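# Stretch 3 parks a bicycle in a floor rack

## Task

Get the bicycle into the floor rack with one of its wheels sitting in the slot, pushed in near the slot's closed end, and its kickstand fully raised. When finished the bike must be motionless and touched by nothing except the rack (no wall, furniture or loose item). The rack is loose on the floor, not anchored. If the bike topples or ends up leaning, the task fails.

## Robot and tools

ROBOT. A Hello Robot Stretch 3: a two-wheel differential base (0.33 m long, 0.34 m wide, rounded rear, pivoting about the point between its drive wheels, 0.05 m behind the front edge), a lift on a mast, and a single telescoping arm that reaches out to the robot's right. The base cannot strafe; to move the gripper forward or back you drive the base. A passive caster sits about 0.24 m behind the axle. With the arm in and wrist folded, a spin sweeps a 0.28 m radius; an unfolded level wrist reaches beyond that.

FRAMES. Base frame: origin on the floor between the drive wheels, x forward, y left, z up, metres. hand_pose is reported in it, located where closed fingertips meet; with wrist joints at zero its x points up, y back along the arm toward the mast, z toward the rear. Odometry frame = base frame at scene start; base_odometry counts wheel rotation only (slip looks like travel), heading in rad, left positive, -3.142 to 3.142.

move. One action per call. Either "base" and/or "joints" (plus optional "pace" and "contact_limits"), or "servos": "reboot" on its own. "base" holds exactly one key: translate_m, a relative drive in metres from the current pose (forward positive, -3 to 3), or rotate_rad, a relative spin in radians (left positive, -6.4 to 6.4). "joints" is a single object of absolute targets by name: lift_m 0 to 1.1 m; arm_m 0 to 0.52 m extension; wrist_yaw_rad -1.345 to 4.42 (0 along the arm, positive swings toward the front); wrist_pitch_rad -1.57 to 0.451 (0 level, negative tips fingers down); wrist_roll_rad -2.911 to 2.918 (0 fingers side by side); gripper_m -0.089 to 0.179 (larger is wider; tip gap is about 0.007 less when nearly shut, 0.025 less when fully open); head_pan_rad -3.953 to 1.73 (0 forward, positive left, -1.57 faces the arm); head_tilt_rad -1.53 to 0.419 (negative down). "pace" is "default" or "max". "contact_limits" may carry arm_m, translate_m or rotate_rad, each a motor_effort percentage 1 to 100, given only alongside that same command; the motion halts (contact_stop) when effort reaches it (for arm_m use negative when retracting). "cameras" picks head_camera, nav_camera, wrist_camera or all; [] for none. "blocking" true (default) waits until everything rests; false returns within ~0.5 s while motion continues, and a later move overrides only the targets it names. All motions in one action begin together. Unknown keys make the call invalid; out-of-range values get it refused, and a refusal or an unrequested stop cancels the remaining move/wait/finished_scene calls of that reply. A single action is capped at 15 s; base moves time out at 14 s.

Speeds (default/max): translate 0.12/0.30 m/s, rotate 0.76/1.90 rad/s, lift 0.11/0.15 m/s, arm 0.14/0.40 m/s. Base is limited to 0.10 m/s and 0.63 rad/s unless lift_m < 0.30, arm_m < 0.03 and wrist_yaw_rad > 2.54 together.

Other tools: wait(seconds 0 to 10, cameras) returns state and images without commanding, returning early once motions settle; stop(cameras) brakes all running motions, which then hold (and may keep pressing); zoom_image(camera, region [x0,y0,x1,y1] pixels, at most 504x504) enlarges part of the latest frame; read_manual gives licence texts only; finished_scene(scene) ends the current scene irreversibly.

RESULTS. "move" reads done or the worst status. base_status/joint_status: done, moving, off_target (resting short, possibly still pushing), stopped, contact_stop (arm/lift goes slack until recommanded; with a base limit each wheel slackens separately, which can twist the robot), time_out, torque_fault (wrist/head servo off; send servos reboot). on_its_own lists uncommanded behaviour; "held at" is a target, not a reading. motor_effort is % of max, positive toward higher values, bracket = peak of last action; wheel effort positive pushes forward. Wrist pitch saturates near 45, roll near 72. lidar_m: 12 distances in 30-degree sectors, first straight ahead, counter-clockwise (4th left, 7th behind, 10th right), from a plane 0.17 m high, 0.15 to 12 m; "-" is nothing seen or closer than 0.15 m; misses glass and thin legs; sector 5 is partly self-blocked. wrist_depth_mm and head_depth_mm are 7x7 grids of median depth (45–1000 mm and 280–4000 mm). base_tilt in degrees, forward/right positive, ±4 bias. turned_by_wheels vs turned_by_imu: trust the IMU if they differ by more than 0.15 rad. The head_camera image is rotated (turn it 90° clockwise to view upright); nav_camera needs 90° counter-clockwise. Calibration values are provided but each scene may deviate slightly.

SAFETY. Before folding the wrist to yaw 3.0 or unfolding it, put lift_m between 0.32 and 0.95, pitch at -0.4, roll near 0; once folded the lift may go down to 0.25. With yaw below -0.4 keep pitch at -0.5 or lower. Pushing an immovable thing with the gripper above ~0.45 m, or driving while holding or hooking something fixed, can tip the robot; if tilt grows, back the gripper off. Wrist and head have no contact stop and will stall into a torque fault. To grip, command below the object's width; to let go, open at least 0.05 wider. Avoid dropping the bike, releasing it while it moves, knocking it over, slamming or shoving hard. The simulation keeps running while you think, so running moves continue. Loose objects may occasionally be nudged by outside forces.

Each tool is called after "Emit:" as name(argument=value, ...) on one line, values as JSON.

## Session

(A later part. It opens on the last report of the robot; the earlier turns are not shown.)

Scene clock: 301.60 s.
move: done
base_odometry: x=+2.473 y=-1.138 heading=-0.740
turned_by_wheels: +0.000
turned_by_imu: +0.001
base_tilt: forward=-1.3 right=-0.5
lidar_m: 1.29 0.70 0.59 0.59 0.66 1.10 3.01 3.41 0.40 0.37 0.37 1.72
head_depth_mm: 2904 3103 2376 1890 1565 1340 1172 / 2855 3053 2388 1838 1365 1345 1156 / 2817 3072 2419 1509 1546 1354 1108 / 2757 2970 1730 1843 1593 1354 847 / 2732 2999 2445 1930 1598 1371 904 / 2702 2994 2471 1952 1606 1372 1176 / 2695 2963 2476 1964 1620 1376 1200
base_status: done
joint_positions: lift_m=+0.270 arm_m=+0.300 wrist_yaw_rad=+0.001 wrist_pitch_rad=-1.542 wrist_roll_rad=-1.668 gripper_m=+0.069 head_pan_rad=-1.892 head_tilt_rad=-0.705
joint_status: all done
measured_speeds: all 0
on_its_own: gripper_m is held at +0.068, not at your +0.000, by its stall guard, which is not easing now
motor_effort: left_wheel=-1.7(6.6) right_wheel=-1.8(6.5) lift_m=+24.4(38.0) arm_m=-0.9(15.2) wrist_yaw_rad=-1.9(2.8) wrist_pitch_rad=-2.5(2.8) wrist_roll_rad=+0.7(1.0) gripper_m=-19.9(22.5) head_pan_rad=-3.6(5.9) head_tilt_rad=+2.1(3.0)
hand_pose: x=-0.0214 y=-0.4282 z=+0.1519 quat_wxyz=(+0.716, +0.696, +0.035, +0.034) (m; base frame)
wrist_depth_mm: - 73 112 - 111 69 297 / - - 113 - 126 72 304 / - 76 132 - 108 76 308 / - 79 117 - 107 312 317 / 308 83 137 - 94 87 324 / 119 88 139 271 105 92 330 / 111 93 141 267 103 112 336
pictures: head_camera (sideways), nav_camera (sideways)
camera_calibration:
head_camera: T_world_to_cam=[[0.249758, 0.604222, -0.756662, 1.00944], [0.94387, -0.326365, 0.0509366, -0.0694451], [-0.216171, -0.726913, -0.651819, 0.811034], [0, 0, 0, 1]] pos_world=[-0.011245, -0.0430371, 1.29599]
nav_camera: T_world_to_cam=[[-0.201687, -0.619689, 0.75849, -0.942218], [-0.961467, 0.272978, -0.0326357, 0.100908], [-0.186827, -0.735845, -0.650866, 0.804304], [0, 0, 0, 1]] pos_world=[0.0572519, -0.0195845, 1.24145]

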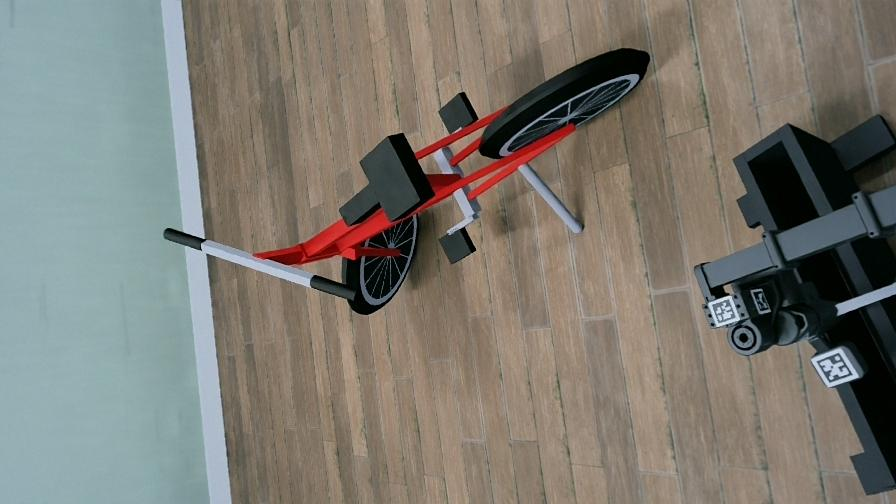

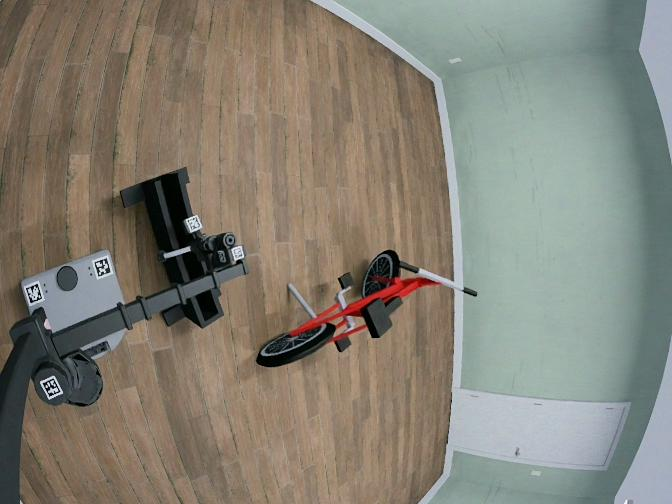

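Emit:
move(joints={"arm_m": 0.25}, cameras=[])

Emit:
move(base={"translate_m": -0.16}, cameras=[])

Emit:
move(base={"rotate_rad": -1.45}, joints={"head_pan_rad": -1.1, "head_tilt_rad": -0.75})

Scene clock: 328.37 s.
move: done
base_odometry: x=+2.473 y=-1.138 heading=-0.740
turned_by_wheels: +0.000
turned_by_imu: +0.000
base_tilt: forward=-1.3 right=-0.4
lidar_m: 1.29 0.70 0.59 0.59 0.67 1.10 3.01 3.39 0.34 0.32 0.32 1.72
head_depth_mm: 2917 3149 2371 1884 1571 1335 1173 / 2870 3054 2377 1854 1364 1346 1139 / 2833 3097 2410 1524 1552 1352 1087 / 2784 2986 1731 1849 1596 1354 796 / 2776 3000 2437 1939 1602 1366 831 / 2704 2999 2469 1935 1603 1373 1196 / 2667 2949 2476 1964 1617 1380 1198
base_status: not commanded
joint_positions: lift_m=+0.270 arm_m=+0.250 wrist_yaw_rad=+0.001 wrist_pitch_rad=-1.541 wrist_roll_rad=-1.668 gripper_m=+0.069 head_pan_rad=-1.892 head_tilt_rad=-0.705
joint_status: all done
measured_speeds: all 0
on_its_own: gripper_m is held at +0.068, not at your +0.000, by its stall guard, which is not easing now
motor_effort: left_wheel=-1.7(2.1) right_wheel=-1.9(2.0) lift_m=+24.5(26.0) arm_m=-14.5(24.0) wrist_yaw_rad=-0.4(1.9) wrist_pitch_rad=-2.7(3.1) wrist_roll_rad=+0.7(0.9) gripper_m=-19.9(20.8) head_pan_rad=-3.1(4.1) head_tilt_rad=+2.0(2.7)
hand_pose: x=-0.0214 y=-0.3786 z=+0.1519 quat_wxyz=(+0.716, +0.696, +0.035, +0.034) (m; base frame)
wrist_depth_mm: - 73 129 - 111 69 297 / - - 113 - 126 72 305 / - 76 133 - 108 76 309 / - 79 117 - 106 313 318 / - 83 137 - 94 87 322 / 116 88 140 274 105 92 330 / 111 93 122 265 103 111 335
pictures: none
No camera images: "cameras" was empty.

Scene clock: 331.07 s.
move: done
base_odometry: x=+2.355 y=-1.031 heading=-0.740
turned_by_wheels: +0.000
turned_by_imu: +0.000
base_tilt: forward=-1.3 right=-0.5
lidar_m: 1.36 0.74 0.62 0.62 0.70 1.16 2.87 3.23 0.34 0.32 0.32 1.88
head_depth_mm: 2896 3045 2370 1892 1567 1346 1175 / 2837 3042 2395 1889 1581 1343 1134 / 2811 3068 2403 1909 1334 1347 1088 / 2758 2982 2431 1324 1548 1362 796 / 2743 2957 1720 1835 1604 1367 832 / 2692 2935 2454 1937 1606 1369 1192 / 2646 2921 2485 1958 1616 1371 1200
base_status: done
joint_positions: lift_m=+0.270 arm_m=+0.250 wrist_yaw_rad=+0.001 wrist_pitch_rad=-1.541 wrist_roll_rad=-1.668 gripper_m=+0.069 head_pan_rad=-1.892 head_tilt_rad=-0.705
joint_status: not commanded
measured_speeds: all 0
on_its_own: gripper_m is held at +0.068, not at your +0.000, by its stall guard, which is not easing now
motor_effort: left_wheel=-1.5(6.7) right_wheel=-1.9(6.6) lift_m=+25.5(26.0) arm_m=-13.3(15.6) wrist_yaw_rad=-0.8(2.4) wrist_pitch_rad=-2.7(2.9) wrist_roll_rad=+0.6(1.0) gripper_m=-19.7(20.2) head_pan_rad=-3.6(4.2) head_tilt_rad=+2.4(2.8)
hand_pose: x=-0.0214 y=-0.3786 z=+0.1519 quat_wxyz=(+0.716, +0.696, +0.035, +0.034) (m; base frame)
wrist_depth_mm: - 73 129 - 111 69 297 / - - 113 - 126 73 302 / - 76 133 - 108 76 309 / - 79 117 - 106 312 316 / - 83 138 - 94 87 323 / 116 88 140 274 104 92 331 / 112 93 122 264 103 112 335
pictures: none
No camera images: "cameras" was empty.

Scene clock: 334.47 s.
move: done
base_odometry: x=+2.355 y=-1.031 heading=-2.189
turned_by_wheels: -1.450
turned_by_imu: -1.422
base_tilt: forward=-1.4 right=-0.5
lidar_m: 3.13 2.07 1.87 1.10 0.69 0.62 0.63 0.76 0.34 0.32 0.32 0.71
head_depth_mm: 2801 2883 2251 1824 1525 1319 765 / 2966 2945 2260 1832 1534 1327 911 / 3222 2984 2284 1834 1541 1328 994 / 3495 2989 2294 1856 1547 1331 1026 / 3553 3071 2295 1857 1557 1337 1176 / 3265 3052 2316 1874 1572 1322 1182 / 3047 3076 2335 1882 1571 1345 1186
base_status: done
joint_positions: lift_m=+0.270 arm_m=+0.250 wrist_yaw_rad=+0.001 wrist_pitch_rad=-1.541 wrist_roll_rad=-1.668 gripper_m=+0.069 head_pan_rad=-1.108 head_tilt_rad=-0.740
joint_status: all done
measured_speeds: all 0
on_its_own: gripper_m is held at +0.068, not at your +0.000, by its stall guard, which is not easing now
motor_effort: left_wheel=+3.7(10.1) right_wheel=-4.8(9.5) lift_m=+26.0(27.0) arm_m=-14.1(14.4) wrist_yaw_rad=-1.7(2.5) wrist_pitch_rad=-2.8(3.0) wrist_roll_rad=+0.8(1.0) gripper_m=-19.4(20.5) head_pan_rad=+4.2(8.1) head_tilt_rad=-4.5(6.7)
hand_pose: x=-0.0214 y=-0.3786 z=+0.1519 quat_wxyz=(+0.716, +0.696, +0.035, +0.034) (m; base frame)
wrist_depth_mm: - 73 129 - 111 69 296 / - - 113 - 126 73 302 / - 76 133 - 108 76 309 / - 78 117 - 106 313 315 / - 83 138 - 94 87 321 / 116 88 140 274 104 92 329 / 112 93 122 263 103 112 337
pictures: head_camera (sideways), nav_camera (sideways), wrist_camera
camera_calibration:
head_camera: T_world_to_cam=[[-0.261402, 0.627995, -0.733002, 0.981717], [0.899764, 0.433448, 0.050481, -0.0685807], [0.34942, -0.646332, -0.678351, 0.842095], [0, 0, 0, 1]] pos_world=[0.0240848, -0.0425138, 1.2943]
nav_camera: T_world_to_cam=[[0.3064, -0.605079, 0.734846, -0.914501], [-0.874269, -0.484235, -0.0341899, 0.102398], [0.376526, -0.631978, -0.677372, 0.835344], [0, 0, 0, 1]] pos_world=[0.0551975, 0.0241581, 1.24136]
wrist_camera: T_world_to_cam=[[0.140523, -0.989716, 0.0267458, -0.378684], [-0.98144, -0.135685, 0.135521, -0.0456315], [-0.130498, -0.0452932, -0.990413, 0.292403], [0, 0, 0, 1]] pos_world=[0.0465872, -0.367737, 0.305913]

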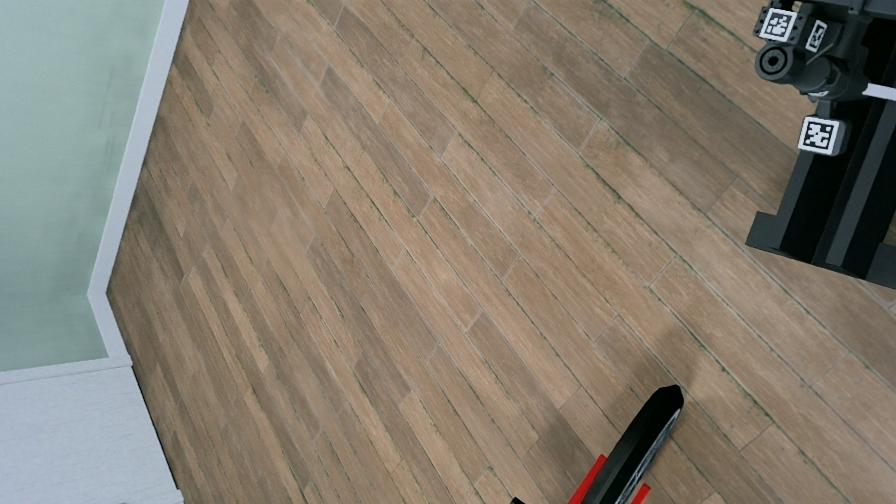

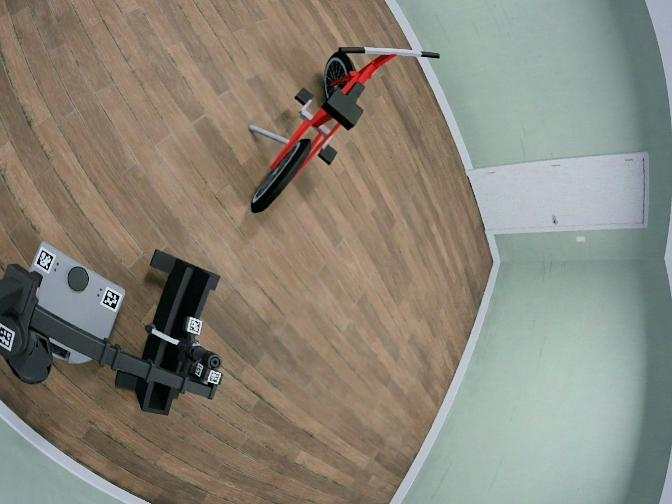

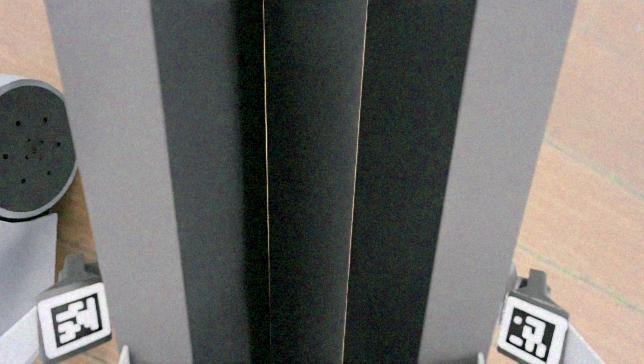

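Emit:
move(joints={"head_pan_rad": -0.8, "head_tilt_rad": -0.75, "wrist_roll_rad": -1.51}, cameras=["head_camera"])

Emit:
zoom_image(camera="head_camera", region=[450, 0, 896, 500])

Scene clock: 338.03 s.
move: done
base_odometry: x=+2.355 y=-1.031 heading=-2.189
turned_by_wheels: +0.000
turned_by_imu: +0.000
base_tilt: forward=-1.4 right=-0.4
lidar_m: 3.12 2.08 1.87 1.10 0.69 0.62 0.63 0.76 0.33 0.32 0.34 0.71
head_depth_mm: 3471 2940 2245 1816 1531 1319 1151 / 3486 2964 2250 1832 1533 1325 1004 / 3272 2970 2264 1842 1540 1329 1056 / 3094 3007 2304 1838 1552 1336 1168 / 2970 3030 2310 1854 1451 1341 1174 / 2820 2996 2331 1864 1493 1344 1177 / 2708 2907 2335 1188 1568 1352 1184
base_status: not commanded
joint_positions: lift_m=+0.270 arm_m=+0.250 wrist_yaw_rad=-0.003 wrist_pitch_rad=-1.542 wrist_roll_rad=-1.505 gripper_m=+0.069 head_pan_rad=-0.808 head_tilt_rad=-0.740
joint_status: all done
measured_speeds: all 0
on_its_own: gripper_m is held at +0.068, not at your +0.000, by its stall guard, which is not easing now
motor_effort: left_wheel=+3.1(4.3) right_wheel=-4.5(5.0) lift_m=+27.2(27.9) arm_m=-13.6(15.4) wrist_yaw_rad=+2.8(5.7) wrist_pitch_rad=-2.4(3.0) wrist_roll_rad=-1.7(9.2) gripper_m=-19.5(20.2) head_pan_rad=+3.4(5.4) head_tilt_rad=-3.6(5.7)
hand_pose: x=-0.0213 y=-0.3782 z=+0.1519 quat_wxyz=(+0.716, +0.697, -0.024, -0.024) (m; base frame)
wrist_depth_mm: - 69 112 - 111 69 297 / - - 113 - 126 73 304 / - 76 133 - 108 76 310 / - 79 117 - 106 315 316 / - 83 137 - 93 87 322 / 116 - 139 272 104 92 330 / 112 94 141 265 102 112 337
pictures: head_camera (sideways)
camera_calibration:
head_camera: T_world_to_cam=[[-0.435221, 0.522781, -0.732996, 0.98277], [0.73161, 0.679852, 0.0504809, -0.0675548], [0.52472, -0.514297, -0.678357, 0.841034], [0, 0, 0, 1]] pos_world=[0.0358387, -0.0353055, 1.2943]

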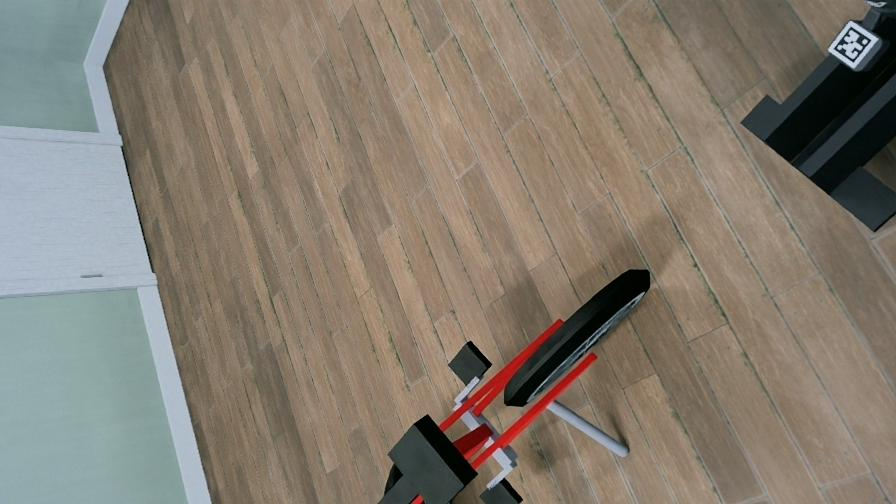

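Scaled by 1.008 from the camera's 896x504 image, which has a finer 1280x720 frame.

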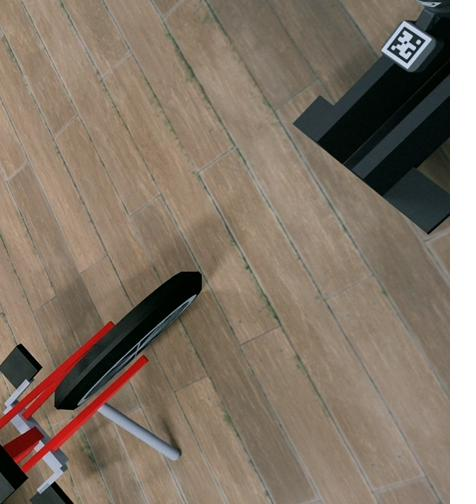

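Emit:
move(joints={"head_pan_rad": -1.2, "head_tilt_rad": -0.95}, cameras=["head_camera", "wrist_camera"])

Scene clock: 358.17 s.
move: done
base_odometry: x=+2.355 y=-1.031 heading=-2.189
turned_by_wheels: +0.000
turned_by_imu: +0.000
base_tilt: forward=-1.3 right=-0.4
lidar_m: 3.13 2.08 1.87 1.10 0.69 0.62 0.63 0.76 0.33 0.32 0.34 0.71
head_depth_mm: 2502 2049 1755 1532 1358 853 1066 / 2499 2072 1766 1533 1363 1010 963 / 2515 2085 1778 1537 1368 1108 982 / 2542 2095 1783 1552 1375 1175 1116 / 2550 2104 1785 1556 1379 1216 1121 / 2548 2105 1797 1551 1385 1241 1121 / 2585 2115 1814 1568 1366 1245 1125
base_status: not commanded
joint_positions: lift_m=+0.270 arm_m=+0.250 wrist_yaw_rad=-0.003 wrist_pitch_rad=-1.542 wrist_roll_rad=-1.505 gripper_m=+0.069 head_pan_rad=-1.192 head_tilt_rad=-0.938
joint_status: all done
measured_speeds: all 0
on_its_own: gripper_m is held at +0.068, not at your +0.000, by its stall guard, which is not easing now
motor_effort: left_wheel=+3.9(4.1) right_wheel=-4.4(4.7) lift_m=+27.9(28.1) arm_m=-1.0(3.6) wrist_yaw_rad=+2.1(3.7) wrist_pitch_rad=-2.3(2.7) wrist_roll_rad=-1.8(2.1) gripper_m=-20.0(20.1) head_pan_rad=-3.7(6.4) head_tilt_rad=-5.5(6.3)
hand_pose: x=-0.0213 y=-0.3782 z=+0.1519 quat_wxyz=(+0.716, +0.697, -0.024, -0.024) (m; base frame)
wrist_depth_mm: - 69 113 - 111 69 296 / - - 113 - 125 73 302 / - 76 133 - 108 76 310 / - 79 117 - 106 315 316 / - 83 137 - 104 87 322 / 116 - 140 273 104 92 330 / 111 94 141 264 102 112 335
pictures: head_camera (sideways), wrist_camera
camera_calibration:
head_camera: T_world_to_cam=[[-0.256387, 0.768853, -0.585774, 0.789843], [0.936358, 0.347911, 0.0468145, -0.0640179], [0.239791, -0.536492, -0.809121, 1.01282], [0, 0, 0, 1]] pos_world=[0.0195839, -0.0416307, 1.28516]
wrist_camera: T_world_to_cam=[[-0.0250725, -0.999358, 0.0255962, -0.385292], [-0.990994, 0.0282154, 0.130903, 0.016936], [-0.131541, -0.0220836, -0.991065, 0.301306], [0, 0, 0, 1]] pos_world=[0.0467573, -0.378869, 0.306259]

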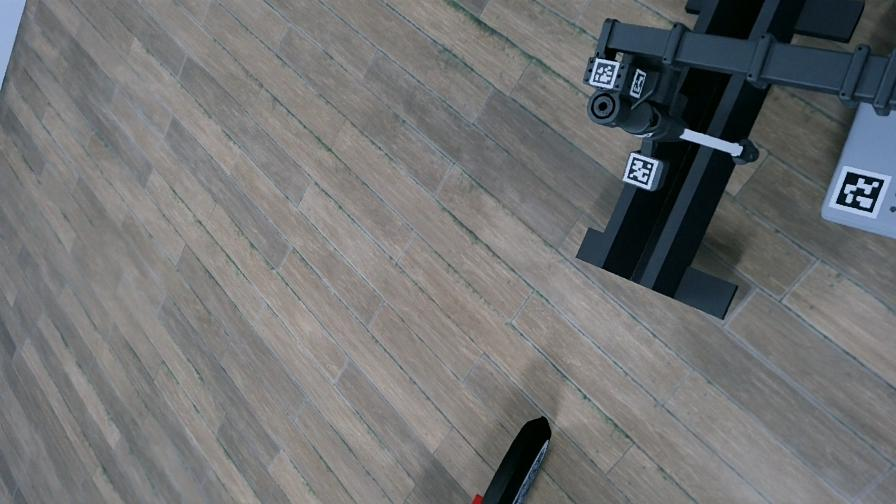

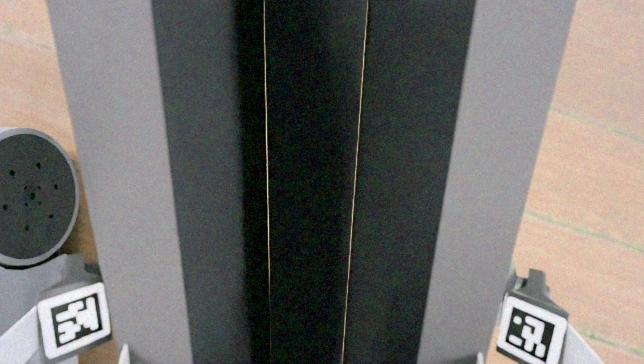

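Emit:
move(joints={"head_pan_rad": -0.55, "head_tilt_rad": -0.75}, cameras=["head_camera"])

Emit:
zoom_image(camera="head_camera", region=[320, 60, 760, 500])

Emit:
zoom_image(camera="head_camera", region=[470, 100, 690, 300])

Scene clock: 368.53 s.
move: done
base_odometry: x=+2.355 y=-1.031 heading=-2.189
turned_by_wheels: +0.000
turned_by_imu: +0.000
base_tilt: forward=-1.4 right=-0.4
lidar_m: 3.13 2.08 1.87 1.10 0.69 0.62 0.63 0.76 0.33 0.32 0.34 0.71
head_depth_mm: 3076 2825 2193 1792 1511 1308 998 / 2993 2857 2207 1800 1511 1309 1067 / 2931 2874 2221 1824 1488 1316 1163 / 2854 2927 2236 1681 1438 1332 1165 / 2786 2959 2249 1548 1508 1332 1169 / 2703 2839 1689 1846 1552 1335 1174 / 2643 2865 2298 1854 1548 1336 1178
base_status: not commanded
joint_positions: lift_m=+0.270 arm_m=+0.250 wrist_yaw_rad=-0.003 wrist_pitch_rad=-1.542 wrist_roll_rad=-1.505 gripper_m=+0.069 head_pan_rad=-0.558 head_tilt_rad=-0.754
joint_status: all done
measured_speeds: all 0
on_its_own: gripper_m is held at +0.068, not at your +0.000, by its stall guard, which is not easing now
motor_effort: left_wheel=+3.0(4.1) right_wheel=-4.5(4.7) lift_m=+28.8(29.1) arm_m=+11.5(12.6) wrist_yaw_rad=+2.6(3.2) wrist_pitch_rad=-2.5(2.6) wrist_roll_rad=-1.8(2.1) gripper_m=-19.4(20.4) head_pan_rad=+4.7(8.5) head_tilt_rad=+2.0(3.6)
hand_pose: x=-0.0213 y=-0.3782 z=+0.1519 quat_wxyz=(+0.716, +0.697, -0.024, -0.024) (m; base frame)
wrist_depth_mm: - 69 113 - 111 69 297 / - - 113 - 125 73 303 / - 76 133 - 108 76 310 / - 79 117 - 106 316 316 / - 83 138 - 104 87 323 / 116 - 140 273 104 92 332 / 111 94 141 264 102 112 336
pictures: head_camera (sideways)
camera_calibration:
head_camera: T_world_to_cam=[[-0.559656, 0.404244, -0.723444, 0.971081], [0.541266, 0.839346, 0.0502845, -0.066137], [0.627548, -0.363434, -0.688549, 0.853663], [0, 0, 0, 1]] pos_world=[0.043555, -0.026792, 1.29364]

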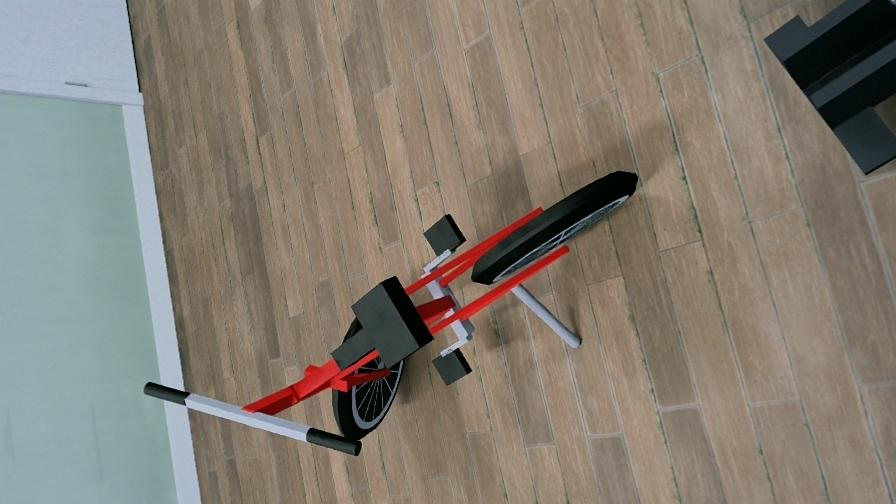

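Scaled by 1.145 from the camera's 896x504 image, which has a finer 1280x720 frame.

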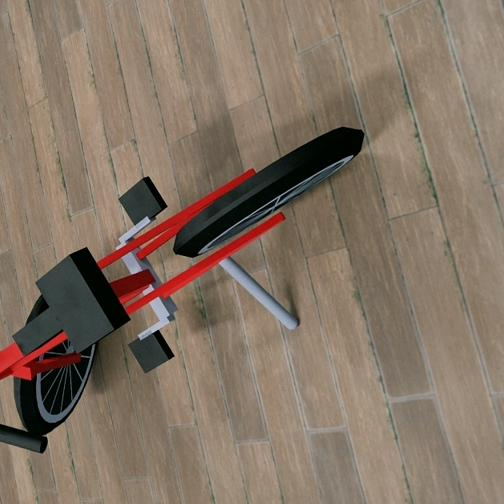

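Scaled by 2.291 from the camera's 896x504 image, which has a finer 1280x720 frame.

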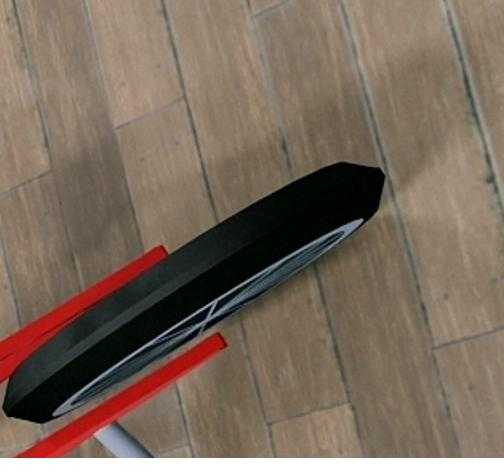

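Emit:
zoom_image(camera="head_camera", region=[130, 200, 490, 470])

Emit:
move(joints={"head_pan_rad": -0.45, "head_tilt_rad": -0.55}, cameras=["head_camera", "nav_camera"])

Emit:
zoom_image(camera="head_camera", region=[250, 60, 750, 440])

Scaled by 1.400 from the camera's 896x504 image, which has a finer 1280x720 frame.

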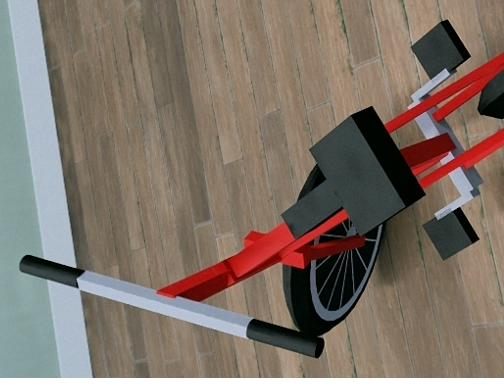

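Scene clock: 394.47 s.
move: done
base_odometry: x=+2.355 y=-1.031 heading=-2.189
turned_by_wheels: +0.000
turned_by_imu: +0.000
base_tilt: forward=-1.3 right=-0.4
lidar_m: 3.14 2.07 1.87 1.10 0.69 0.62 0.63 0.76 0.33 0.32 0.34 0.71
head_depth_mm: 2804 3103 3131 2281 1787 1474 1253 / 2766 3061 3199 2283 1800 1478 1235 / 2732 3034 3184 2300 1712 1288 1263 / 2686 2926 3132 2350 1310 1460 1267 / 2667 2903 3084 1751 1794 1506 1277 / 2617 2842 3039 2384 1848 1518 1283 / 2583 2827 3024 2406 1864 1524 1284
base_status: not commanded
joint_positions: lift_m=+0.270 arm_m=+0.250 wrist_yaw_rad=-0.003 wrist_pitch_rad=-1.542 wrist_roll_rad=-1.505 gripper_m=+0.069 head_pan_rad=-0.458 head_tilt_rad=-0.557
joint_status: all done
measured_speeds: all 0
on_its_own: gripper_m is held at +0.068, not at your +0.000, by its stall guard, which is not easing now
motor_effort: left_wheel=+3.9(4.0) right_wheel=-4.4(4.7) lift_m=+29.3(29.8) arm_m=+15.5(17.1) wrist_yaw_rad=+3.2(3.2) wrist_pitch_rad=-2.2(2.8) wrist_roll_rad=-1.7(2.2) gripper_m=-19.4(20.0) head_pan_rad=+3.4(5.6) head_tilt_rad=+3.0(3.9)
hand_pose: x=-0.0213 y=-0.3782 z=+0.1519 quat_wxyz=(+0.716, +0.697, -0.024, -0.024) (m; base frame)
wrist_depth_mm: - 69 113 - 111 69 298 / - - 113 - 125 73 304 / - 76 133 - 108 76 309 / - 79 117 - 106 314 316 / - 83 138 - 105 87 322 / 116 - 140 275 104 93 330 / 111 94 142 264 102 112 334
pictures: head_camera (sideways), nav_camera (sideways)
camera_calibration:
head_camera: T_world_to_cam=[[-0.457925, 0.277629, -0.844528, 1.1283], [0.445666, 0.89368, 0.0521356, -0.0679769], [0.769212, -0.352503, -0.532968, 0.650406], [0, 0, 0, 1]] pos_world=[0.0466709, -0.0232286, 1.30307]
nav_camera: T_world_to_cam=[[0.479591, -0.232012, 0.846264, -1.0608], [-0.39816, -0.916955, -0.0257486, 0.0885108], [0.78196, -0.3246, -0.532141, 0.643941], [0, 0, 0, 1]] pos_world=[0.040456, 0.0440654, 1.24266]

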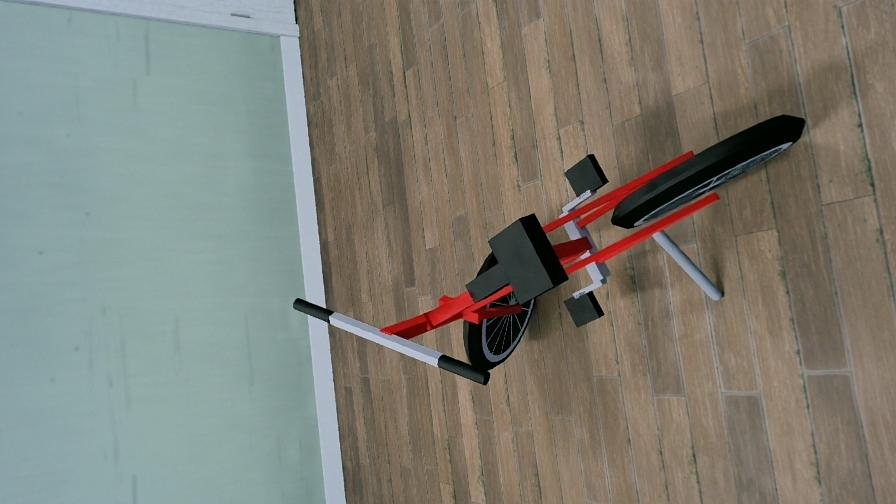

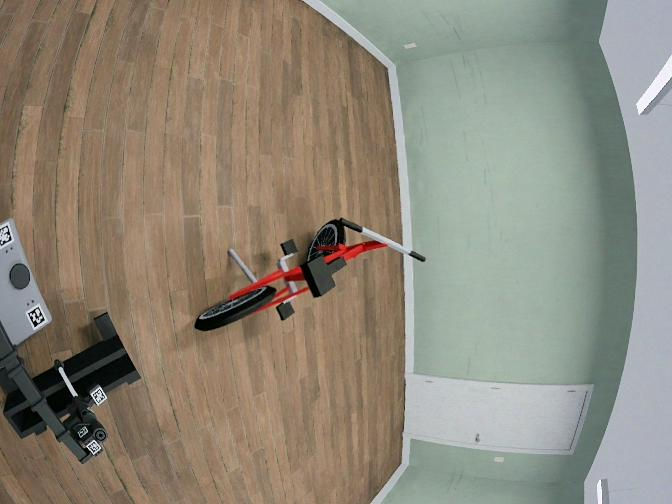

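Scaled by 1.008 from the camera's 896x504 image, which has a finer 1280x720 frame.

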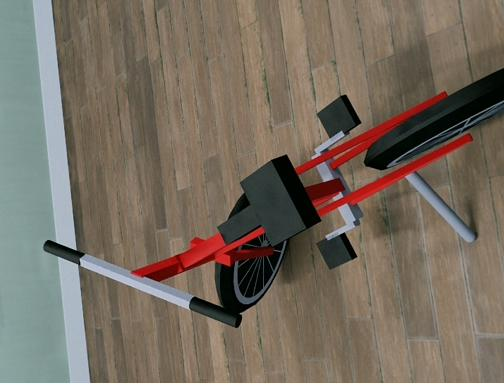

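Emit:
move(base={"translate_m": 0.2}, joints={"arm_m": 0.327, "wrist_roll_rad": -1.445, "head_pan_rad": -1.0, "head_tilt_rad": -0.85}, cameras=["head_camera"])

Scene clock: 427.97 s.
move: done
base_odometry: x=+2.239 y=-1.193 heading=-2.189
turned_by_wheels: +0.000
turned_by_imu: +0.000
base_tilt: forward=-1.3 right=-0.5
lidar_m: 2.95 2.00 1.80 1.43 0.90 0.81 0.81 0.99 0.40 0.40 0.43 0.67
head_depth_mm: 2989 2404 1965 1652 1427 917 1054 / 3159 2418 1964 1663 1438 1076 1115 / 3178 2437 1972 1660 1440 1135 1132 / 3174 2442 1994 1673 1447 1276 1137 / 3080 2447 2003 1681 1377 1280 1143 / 2891 2469 2021 1689 1382 1282 1144 / 2774 2502 2017 1146 1432 1288 1143
base_status: done
joint_positions: lift_m=+0.270 arm_m=+0.327 wrist_yaw_rad=+0.000 wrist_pitch_rad=-1.543 wrist_roll_rad=-1.445 gripper_m=+0.069 head_pan_rad=-0.992 head_tilt_rad=-0.839
joint_status: all done
measured_speeds: all 0
on_its_own: gripper_m is held at +0.068, not at your +0.000, by its stall guard, which is not easing now
motor_effort: left_wheel=+2.8(8.1) right_wheel=-0.1(4.6) lift_m=+30.5(30.8) arm_m=+16.1(23.3) wrist_yaw_rad=-0.1(2.7) wrist_pitch_rad=-2.2(2.6) wrist_roll_rad=+0.1(6.1) gripper_m=-19.6(20.6) head_pan_rad=-3.5(6.4) head_tilt_rad=-4.5(5.7)
hand_pose: x=-0.0214 y=-0.4550 z=+0.1519 quat_wxyz=(+0.715, +0.696, -0.045, -0.044) (m; base frame)
wrist_depth_mm: - 69 112 - 111 70 296 / - - 113 - 126 73 303 / - 77 133 - 108 76 307 / - 79 117 - 106 314 315 / 310 83 137 - 94 87 322 / 119 - 140 269 104 92 327 / 111 94 141 264 102 111 335
pictures: head_camera (sideways)
camera_calibration:
head_camera: T_world_to_cam=[[-0.37021, 0.651186, -0.662497, 0.890501], [0.846111, 0.53076, 0.0488826, -0.066166], [0.383458, -0.542449, -0.747468, 0.931779], [0, 0, 0, 1]] pos_world=[0.028358, -0.0393212, 1.28966]

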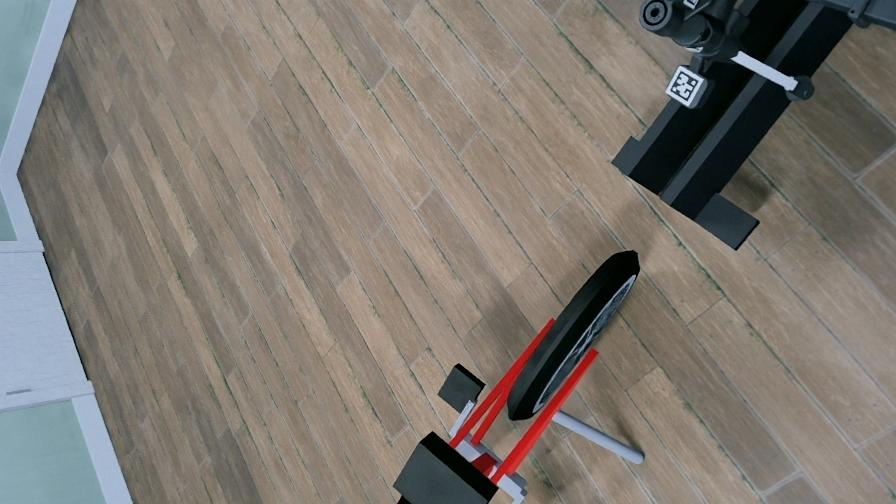

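Emit:
move(joints={"arm_m": 0.343}, cameras=[])

Emit:
move(joints={"lift_m": 0.232}, cameras=[])

Emit:
move(joints={"lift_m": 0.22}, cameras=["wrist_camera"])

Scene clock: 438.80 s.
move: done
base_odometry: x=+2.239 y=-1.193 heading=-2.189
turned_by_wheels: +0.000
turned_by_imu: +0.000
base_tilt: forward=-1.3 right=-0.4
lidar_m: 2.96 1.99 1.81 1.43 0.90 0.81 0.81 0.99 0.42 0.41 0.45 0.67
head_depth_mm: 2968 2401 1965 1662 1432 939 1057 / 3125 2422 1972 1660 1432 1083 1109 / 3173 2431 1985 1669 1448 1153 1135 / 3220 2470 1988 1678 1450 1272 1135 / 3075 2461 2000 1688 1373 1284 1139 / 2898 2485 2019 1691 1381 1282 1143 / 2806 2510 2021 1143 1441 1291 1148
base_status: not commanded
joint_positions: lift_m=+0.270 arm_m=+0.343 wrist_yaw_rad=+0.000 wrist_pitch_rad=-1.543 wrist_roll_rad=-1.445 gripper_m=+0.069 head_pan_rad=-0.992 head_tilt_rad=-0.839
joint_status: all done
measured_speeds: all 0
on_its_own: gripper_m is held at +0.068, not at your +0.000, by its stall guard, which is not easing now
motor_effort: left_wheel=+3.1(3.5) right_wheel=-0.1(0.2) lift_m=+31.5(31.6) arm_m=+16.7(20.3) wrist_yaw_rad=-0.3(1.5) wrist_pitch_rad=-2.2(2.3) wrist_roll_rad=+0.1(0.5) gripper_m=-19.2(20.5) head_pan_rad=-2.7(3.7) head_tilt_rad=-4.8(5.3)
hand_pose: x=-0.0214 y=-0.4710 z=+0.1519 quat_wxyz=(+0.715, +0.696, -0.045, -0.044) (m; base frame)
wrist_depth_mm: - 69 112 - 111 70 295 / - - 113 - 126 73 302 / - 76 133 - 108 76 307 / - 79 117 - 106 314 313 / 308 83 138 - 94 87 324 / 119 - 139 270 104 92 330 / 112 94 141 265 102 112 333
pictures: none
No camera images: "cameras" was empty.

Scene clock: 439.97 s.
move: done
base_odometry: x=+2.239 y=-1.193 heading=-2.189
turned_by_wheels: +0.000
turned_by_imu: +0.000
base_tilt: forward=-1.3 right=-0.4
lidar_m: 2.96 2.00 1.81 1.43 0.90 0.81 0.81 0.99 0.42 0.41 0.44 0.67
head_depth_mm: 2969 2406 1961 1652 1431 949 1075 / 3180 2410 1963 1661 1436 1132 1115 / 3139 2426 1968 1658 1437 1199 1135 / 3191 2471 1987 1681 1448 1275 1134 / 3081 2469 2006 1696 1370 1281 1140 / 2906 2488 2025 1690 1377 1284 1145 / 2760 2502 2027 1144 1436 1289 1150
base_status: not commanded
joint_positions: lift_m=+0.232 arm_m=+0.343 wrist_yaw_rad=+0.000 wrist_pitch_rad=-1.543 wrist_roll_rad=-1.445 gripper_m=+0.069 head_pan_rad=-0.992 head_tilt_rad=-0.839
joint_status: all done
measured_speeds: all 0
on_its_own: gripper_m is held at +0.068, not at your +0.000, by its stall guard, which is not easing now
motor_effort: left_wheel=+3.2(3.6) right_wheel=-0.1(0.3) lift_m=+24.2(31.4) arm_m=+14.1(16.5) wrist_yaw_rad=+0.7(1.5) wrist_pitch_rad=-2.2(2.6) wrist_roll_rad=-0.1(0.3) gripper_m=-20.3(20.3) head_pan_rad=-3.6(4.1) head_tilt_rad=-5.0(5.6)
hand_pose: x=-0.0214 y=-0.4710 z=+0.1139 quat_wxyz=(+0.715, +0.696, -0.045, -0.044) (m; base frame)
wrist_depth_mm: - 79 112 - 111 82 260 / - 82 113 - 126 84 265 / 260 84 133 - 125 87 271 / 265 86 117 - 95 90 277 / 271 90 137 - 94 276 282 / 119 93 140 - 104 96 287 / 111 96 141 266 102 113 293
pictures: none
No camera images: "cameras" was empty.

Scene clock: 440.73 s.
move: done
base_odometry: x=+2.239 y=-1.193 heading=-2.189
turned_by_wheels: +0.000
turned_by_imu: +0.000
base_tilt: forward=-1.3 right=-0.4
lidar_m: 2.95 2.01 1.80 1.43 0.90 0.81 0.81 0.99 1.91 0.41 0.44 0.67
head_depth_mm: 2991 2384 1962 1656 1429 962 1074 / 3149 2431 1958 1658 1438 1155 1119 / 3169 2436 1990 1670 1448 1210 1133 / 3180 2446 1995 1677 1452 1273 1136 / 3064 2454 2008 1677 1377 1274 1139 / 2906 2496 2018 1695 1376 1284 1141 / 2780 2492 2034 1148 1438 1287 1148
base_status: not commanded
joint_positions: lift_m=+0.220 arm_m=+0.343 wrist_yaw_rad=+0.000 wrist_pitch_rad=-1.543 wrist_roll_rad=-1.445 gripper_m=+0.069 head_pan_rad=-0.992 head_tilt_rad=-0.839
joint_status: all done
measured_speeds: all 0
on_its_own: gripper_m is held at +0.068, not at your +0.000, by its stall guard, which is not easing now
motor_effort: left_wheel=+2.7(3.4) right_wheel=-0.2(0.4) lift_m=+25.0(26.2) arm_m=+13.3(15.0) wrist_yaw_rad=+0.4(1.6) wrist_pitch_rad=-2.4(2.4) wrist_roll_rad=-0.1(0.3) gripper_m=-19.2(20.3) head_pan_rad=-3.6(3.9) head_tilt_rad=-4.5(5.3)
hand_pose: x=-0.0214 y=-0.4710 z=+0.1019 quat_wxyz=(+0.715, +0.696, -0.045, -0.044) (m; base frame)
wrist_depth_mm: 237 83 112 - 111 85 248 / 243 84 113 - 127 87 255 / 248 87 133 - 125 254 259 / 253 88 116 - 95 92 264 / 257 91 137 - 94 265 270 / 119 94 139 - 103 96 275 / 111 96 142 205 103 112 280
pictures: wrist_camera
camera_calibration:
wrist_camera: T_world_to_cam=[[-0.0823989, -0.99629, 0.0248151, -0.476485], [-0.987957, 0.0849311, 0.129334, 0.0529878], [-0.130962, -0.0138593, -0.99129, 0.253613], [0, 0, 0, 1]] pos_world=[0.0463017, -0.475703, 0.256375]

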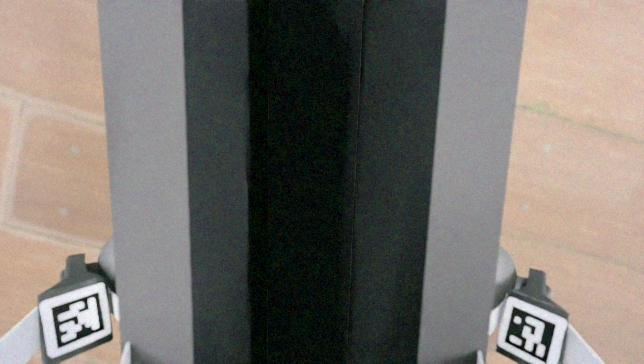

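Emit:
move(joints={"gripper_m": 0.179}, cameras=[])

Emit:
move(joints={"lift_m": 0.5}, cameras=["head_camera"])

Emit:
zoom_image(camera="head_camera", region=[440, 40, 800, 440])

Scene clock: 445.30 s.
move: done
base_odometry: x=+2.239 y=-1.193 heading=-2.189
turned_by_wheels: +0.000
turned_by_imu: +0.000
base_tilt: forward=-1.3 right=-0.5
lidar_m: 2.95 2.00 1.80 1.43 0.90 0.81 0.81 0.99 1.91 2.95 0.58 0.67
head_depth_mm: 2979 2401 1959 1653 1429 963 1075 / 3130 2410 1968 1659 1436 1160 1115 / 3154 2439 1987 1656 1448 1210 1132 / 3200 2463 1999 1674 1450 1277 1137 / 3088 2490 2003 1682 1368 1277 1142 / 2911 2474 2017 1688 1371 1280 1143 / 2768 2504 2033 1142 1432 1290 1142
base_status: not commanded
joint_positions: lift_m=+0.220 arm_m=+0.343 wrist_yaw_rad=+0.000 wrist_pitch_rad=-1.547 wrist_roll_rad=-1.445 gripper_m=+0.179 head_pan_rad=-0.992 head_tilt_rad=-0.840
joint_status: all done
measured_speeds: all 0
motor_effort: left_wheel=+3.1(3.5) right_wheel=-1.4(1.8) lift_m=+30.5(30.6) arm_m=+7.7(10.0) wrist_yaw_rad=-0.4(1.4) wrist_pitch_rad=-1.5(2.4) wrist_roll_rad=-0.2(0.3) gripper_m=+0.2(83.1) head_pan_rad=-3.4(3.8) head_tilt_rad=-4.2(5.3)
hand_pose: x=-0.0214 y=-0.4701 z=+0.1020 quat_wxyz=(+0.714, +0.697, -0.045, -0.044) (m; base frame)
wrist_depth_mm: 240 91 125 - 114 247 249 / 245 - 127 - 130 252 253 / 250 95 153 - 110 256 260 / 254 - 156 - 109 262 263 / 259 100 133 - 107 267 269 / 117 102 138 - 105 134 275 / 115 104 138 274 107 117 114
pictures: none
No camera images: "cameras" was empty.

Scene clock: 448.67 s.
move: done
base_odometry: x=+2.239 y=-1.193 heading=-2.189
turned_by_wheels: +0.000
turned_by_imu: +0.000
base_tilt: forward=-1.3 right=-0.4
lidar_m: 2.96 2.01 1.81 1.43 0.90 0.81 0.81 0.99 1.91 2.96 0.58 0.67
head_depth_mm: 3015 2384 1958 1650 1433 1105 1088 / 3152 2423 1963 1660 1438 1166 1114 / 3164 2434 1983 1666 1441 1207 1136 / 3192 2455 1979 1677 1449 1277 1136 / 3052 2469 2006 1692 1369 1279 1139 / 2894 2480 2010 1691 1380 1281 1143 / 2791 2498 2023 1144 1446 1284 1148
base_status: not commanded
joint_positions: lift_m=+0.500 arm_m=+0.343 wrist_yaw_rad=+0.000 wrist_pitch_rad=-1.547 wrist_roll_rad=-1.445 gripper_m=+0.179 head_pan_rad=-0.992 head_tilt_rad=-0.840
joint_status: all done
measured_speeds: all 0
motor_effort: left_wheel=+2.5(3.0) right_wheel=-1.8(1.9) lift_m=+34.6(41.0) arm_m=+3.3(7.9) wrist_yaw_rad=-0.9(2.4) wrist_pitch_rad=-1.5(2.0) wrist_roll_rad=-0.1(0.5) gripper_m=+0.8(1.4) head_pan_rad=-4.0(4.2) head_tilt_rad=-4.9(5.3)
hand_pose: x=-0.0214 y=-0.4700 z=+0.3820 quat_wxyz=(+0.714, +0.698, -0.045, -0.044) (m; base frame)
wrist_depth_mm: 497 504 501 360 505 508 515 / 508 516 513 366 516 521 531 / 518 519 519 375 533 535 538 / 402 530 539 492 544 544 548 / 385 544 544 462 553 551 557 / 117 557 554 433 566 138 568 / 116 560 568 417 577 119 114
pictures: head_camera (sideways)
camera_calibration:
head_camera: T_world_to_cam=[[-0.370466, 0.651578, -0.661968, 0.889814], [0.84613, 0.530731, 0.0488694, -0.0661489], [0.383169, -0.542007, -0.747938, 0.932391], [0, 0, 0, 1]] pos_world=[0.0283532, -0.039314, 1.28963]

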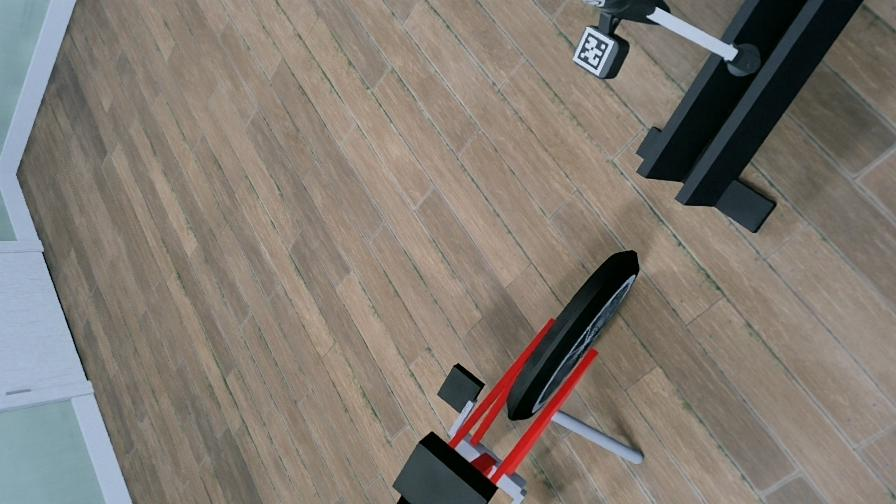

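Scaled by 1.260 from the camera's 896x504 image, which has a finer 1280x720 frame.

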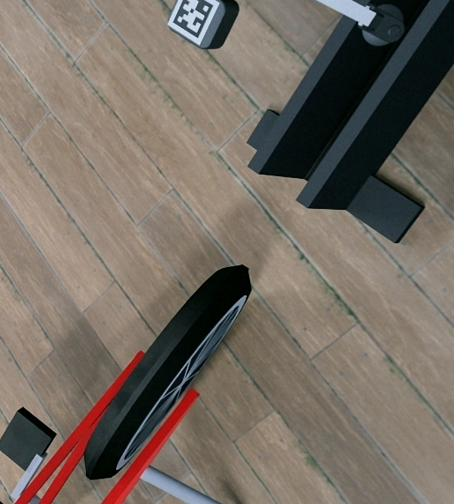

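Emit:
move(base={"translate_m": 0.15}, joints={"lift_m": 0.6}, cameras=["wrist_camera", "head_camera"])

Scene clock: 459.20 s.
move: done
base_odometry: x=+2.152 y=-1.316 heading=-2.189
turned_by_wheels: +0.000
turned_by_imu: +0.001
base_tilt: forward=-1.3 right=-0.5
lidar_m: 2.82 1.95 1.75 1.67 1.05 0.95 0.96 1.16 2.24 3.00 0.50 0.65
head_depth_mm: 3036 2395 1954 1654 1373 1161 1091 / 3141 2427 1984 1658 1432 1247 1128 / 3157 2438 1990 1675 1439 1249 1134 / 3083 2461 1994 1682 1437 1272 1134 / 2952 2475 2011 1686 1271 1274 1137 / 2827 2499 2010 990 1409 1283 1146 / 2639 2489 2029 1391 1435 1282 1147
base_status: done
joint_positions: lift_m=+0.600 arm_m=+0.343 wrist_yaw_rad=+0.000 wrist_pitch_rad=-1.547 wrist_roll_rad=-1.445 gripper_m=+0.179 head_pan_rad=-0.992 head_tilt_rad=-0.840
joint_status: all done
measured_speeds: all 0
motor_effort: left_wheel=+3.2(8.5) right_wheel=+0.2(4.2) lift_m=+35.4(39.7) arm_m=-3.8(4.5) wrist_yaw_rad=-0.4(1.9) wrist_pitch_rad=-1.5(2.0) wrist_roll_rad=+0.1(0.5) gripper_m=+0.0(1.6) head_pan_rad=-3.1(4.2) head_tilt_rad=-4.2(5.4)
hand_pose: x=-0.0214 y=-0.4700 z=+0.4820 quat_wxyz=(+0.714, +0.698, -0.045, -0.044) (m; base frame)
wrist_depth_mm: 588 592 601 598 599 608 610 / 598 608 614 616 622 618 630 / 615 613 623 487 630 630 625 / 474 579 642 481 648 642 644 / 475 566 656 647 654 658 672 / 117 655 662 640 669 136 667 / 116 667 679 596 681 119 113
pictures: head_camera (sideways), wrist_camera
camera_calibration:
head_camera: T_world_to_cam=[[-0.370448, 0.651588, -0.661968, 0.889814], [0.846145, 0.530708, 0.0488694, -0.066149], [0.383154, -0.542017, -0.747937, 0.932391], [0, 0, 0, 1]] pos_world=[0.0283522, -0.0393146, 1.28963]
wrist_camera: T_world_to_cam=[[-0.0823951, -0.996382, 0.0208271, -0.483013], [-0.987958, 0.084409, 0.129672, 0.00333553], [-0.130961, -0.00989195, -0.991338, 0.632281], [0, 0, 0, 1]] pos_world=[0.0463017, -0.475293, 0.636432]

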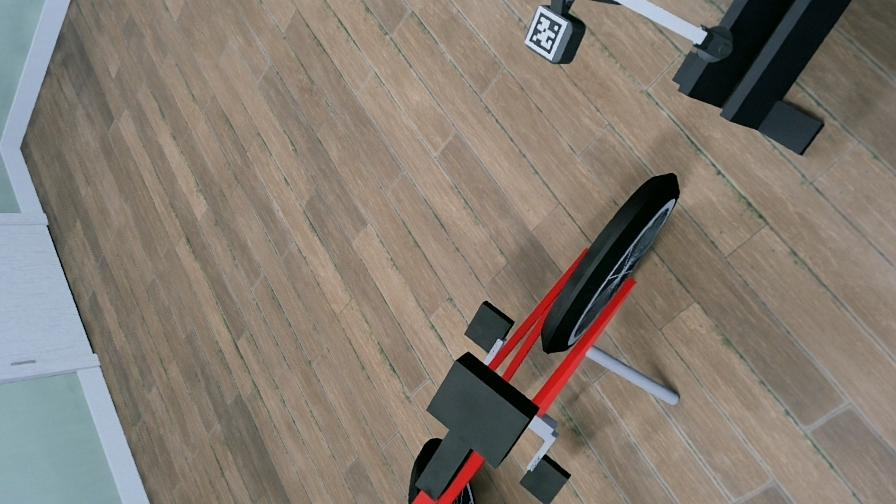

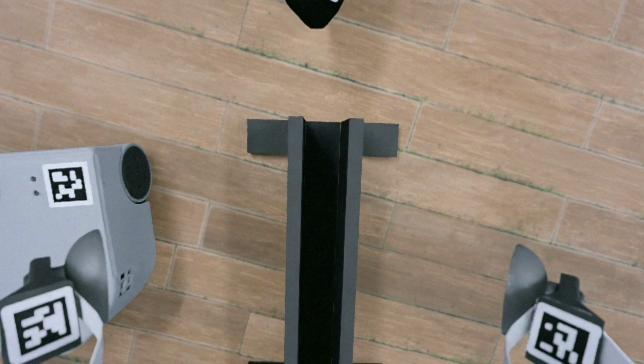

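Emit:
move(joints={"lift_m": 0.78}, cameras=[])

Emit:
move(base={"translate_m": 0.35}, cameras=["wrist_camera", "head_camera"])

Scene clock: 469.53 s.
move: done
base_odometry: x=+2.152 y=-1.316 heading=-2.189
turned_by_wheels: +0.000
turned_by_imu: +0.000
base_tilt: forward=-1.3 right=-0.5
lidar_m: 2.82 1.94 1.76 1.68 1.06 0.95 0.96 1.16 2.24 2.99 0.50 0.65
head_depth_mm: 2990 2407 1958 1624 1431 1199 1092 / 3131 2404 1968 1659 1441 1250 1126 / 3173 2418 1988 1666 1450 1246 1133 / 3072 2450 1998 1673 1445 1273 1134 / 2951 2449 2007 1692 1271 1279 1142 / 2845 2493 2007 991 1402 1280 1146 / 2658 2499 2033 1392 1440 1287 1145
base_status: not commanded
joint_positions: lift_m=+0.780 arm_m=+0.343 wrist_yaw_rad=+0.000 wrist_pitch_rad=-1.547 wrist_roll_rad=-1.445 gripper_m=+0.179 head_pan_rad=-0.992 head_tilt_rad=-0.840
joint_status: all done
measured_speeds: all 0
motor_effort: left_wheel=+2.9(3.3) right_wheel=+0.2(0.5) lift_m=+35.4(40.2) arm_m=-11.3(11.3) wrist_yaw_rad=+0.5(1.3) wrist_pitch_rad=-1.4(1.9) wrist_roll_rad=-0.1(0.3) gripper_m=+0.6(1.5) head_pan_rad=-3.0(3.9) head_tilt_rad=-5.1(5.5)
hand_pose: x=-0.0214 y=-0.4700 z=+0.6620 quat_wxyz=(+0.714, +0.698, -0.045, -0.044) (m; base frame)
wrist_depth_mm: 758 759 777 698 776 783 786 / 782 776 778 784 788 807 797 / 781 793 804 789 809 807 813 / 645 655 817 813 825 818 832 / 646 663 830 819 847 840 846 / 117 722 841 847 858 136 861 / 116 854 877 715 876 119 114
pictures: none
No camera images: "cameras" was empty.

Scene clock: 474.13 s.
move: done
base_odometry: x=+1.949 y=-1.601 heading=-2.189
turned_by_wheels: +0.000
turned_by_imu: +0.001
base_tilt: forward=-1.3 right=-0.4
lidar_m: 2.48 1.81 1.64 1.64 1.42 1.28 1.28 1.55 0.48 0.45 0.48 0.59
head_depth_mm: 3106 2401 1956 1620 1439 994 1126 / 3116 2437 1981 1663 1433 1057 1132 / 3004 2424 1974 1665 849 1212 1134 / 2818 2451 1993 1671 973 1278 1136 / 2682 2458 2008 1684 1218 1279 1143 / 2492 2481 2012 1191 1407 1277 1143 / 2342 2450 1975 1708 1412 1288 1150
base_status: done
joint_positions: lift_m=+0.780 arm_m=+0.343 wrist_yaw_rad=+0.000 wrist_pitch_rad=-1.547 wrist_roll_rad=-1.445 gripper_m=+0.179 head_pan_rad=-0.992 head_tilt_rad=-0.840
joint_status: not commanded
measured_speeds: all 0
motor_effort: left_wheel=+2.4(8.8) right_wheel=-0.1(4.6) lift_m=+35.9(36.5) arm_m=-14.6(16.0) wrist_yaw_rad=-1.0(2.1) wrist_pitch_rad=-1.8(1.8) wrist_roll_rad=+0.0(0.5) gripper_m=+0.1(1.3) head_pan_rad=-3.5(4.0) head_tilt_rad=-5.1(5.3)
hand_pose: x=-0.0214 y=-0.4700 z=+0.6620 quat_wxyz=(+0.714, +0.698, -0.045, -0.044) (m; base frame)
wrist_depth_mm: 754 763 760 592 781 781 776 / 770 785 776 489 784 790 806 / 784 786 789 472 814 807 816 / 643 647 807 493 829 820 833 / 646 667 834 821 838 846 850 / 117 731 838 851 863 136 852 / 116 841 859 874 881 119 114
pictures: head_camera (sideways), wrist_camera
camera_calibration:
head_camera: T_world_to_cam=[[-0.370448, 0.651588, -0.661968, 0.889814], [0.846145, 0.530707, 0.0488694, -0.066149], [0.383154, -0.542017, -0.747937, 0.932391], [0, 0, 0, 1]] pos_world=[0.0283522, -0.0393146, 1.28963]
wrist_camera: T_world_to_cam=[[-0.0823952, -0.996384, 0.0207553, -0.486692], [-0.987958, 0.0843997, 0.129678, -0.020016], [-0.130961, -0.00982045, -0.991339, 0.810757], [0, 0, 0, 1]] pos_world=[0.0463017, -0.47528, 0.816432]

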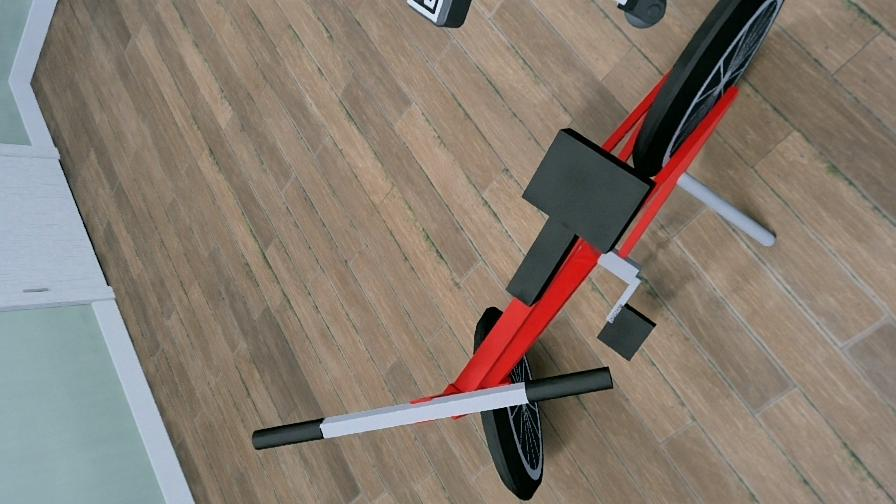

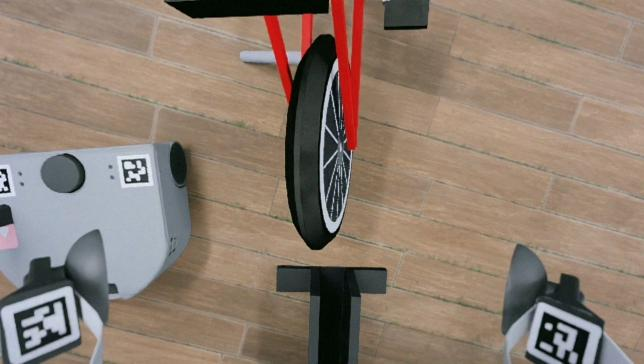

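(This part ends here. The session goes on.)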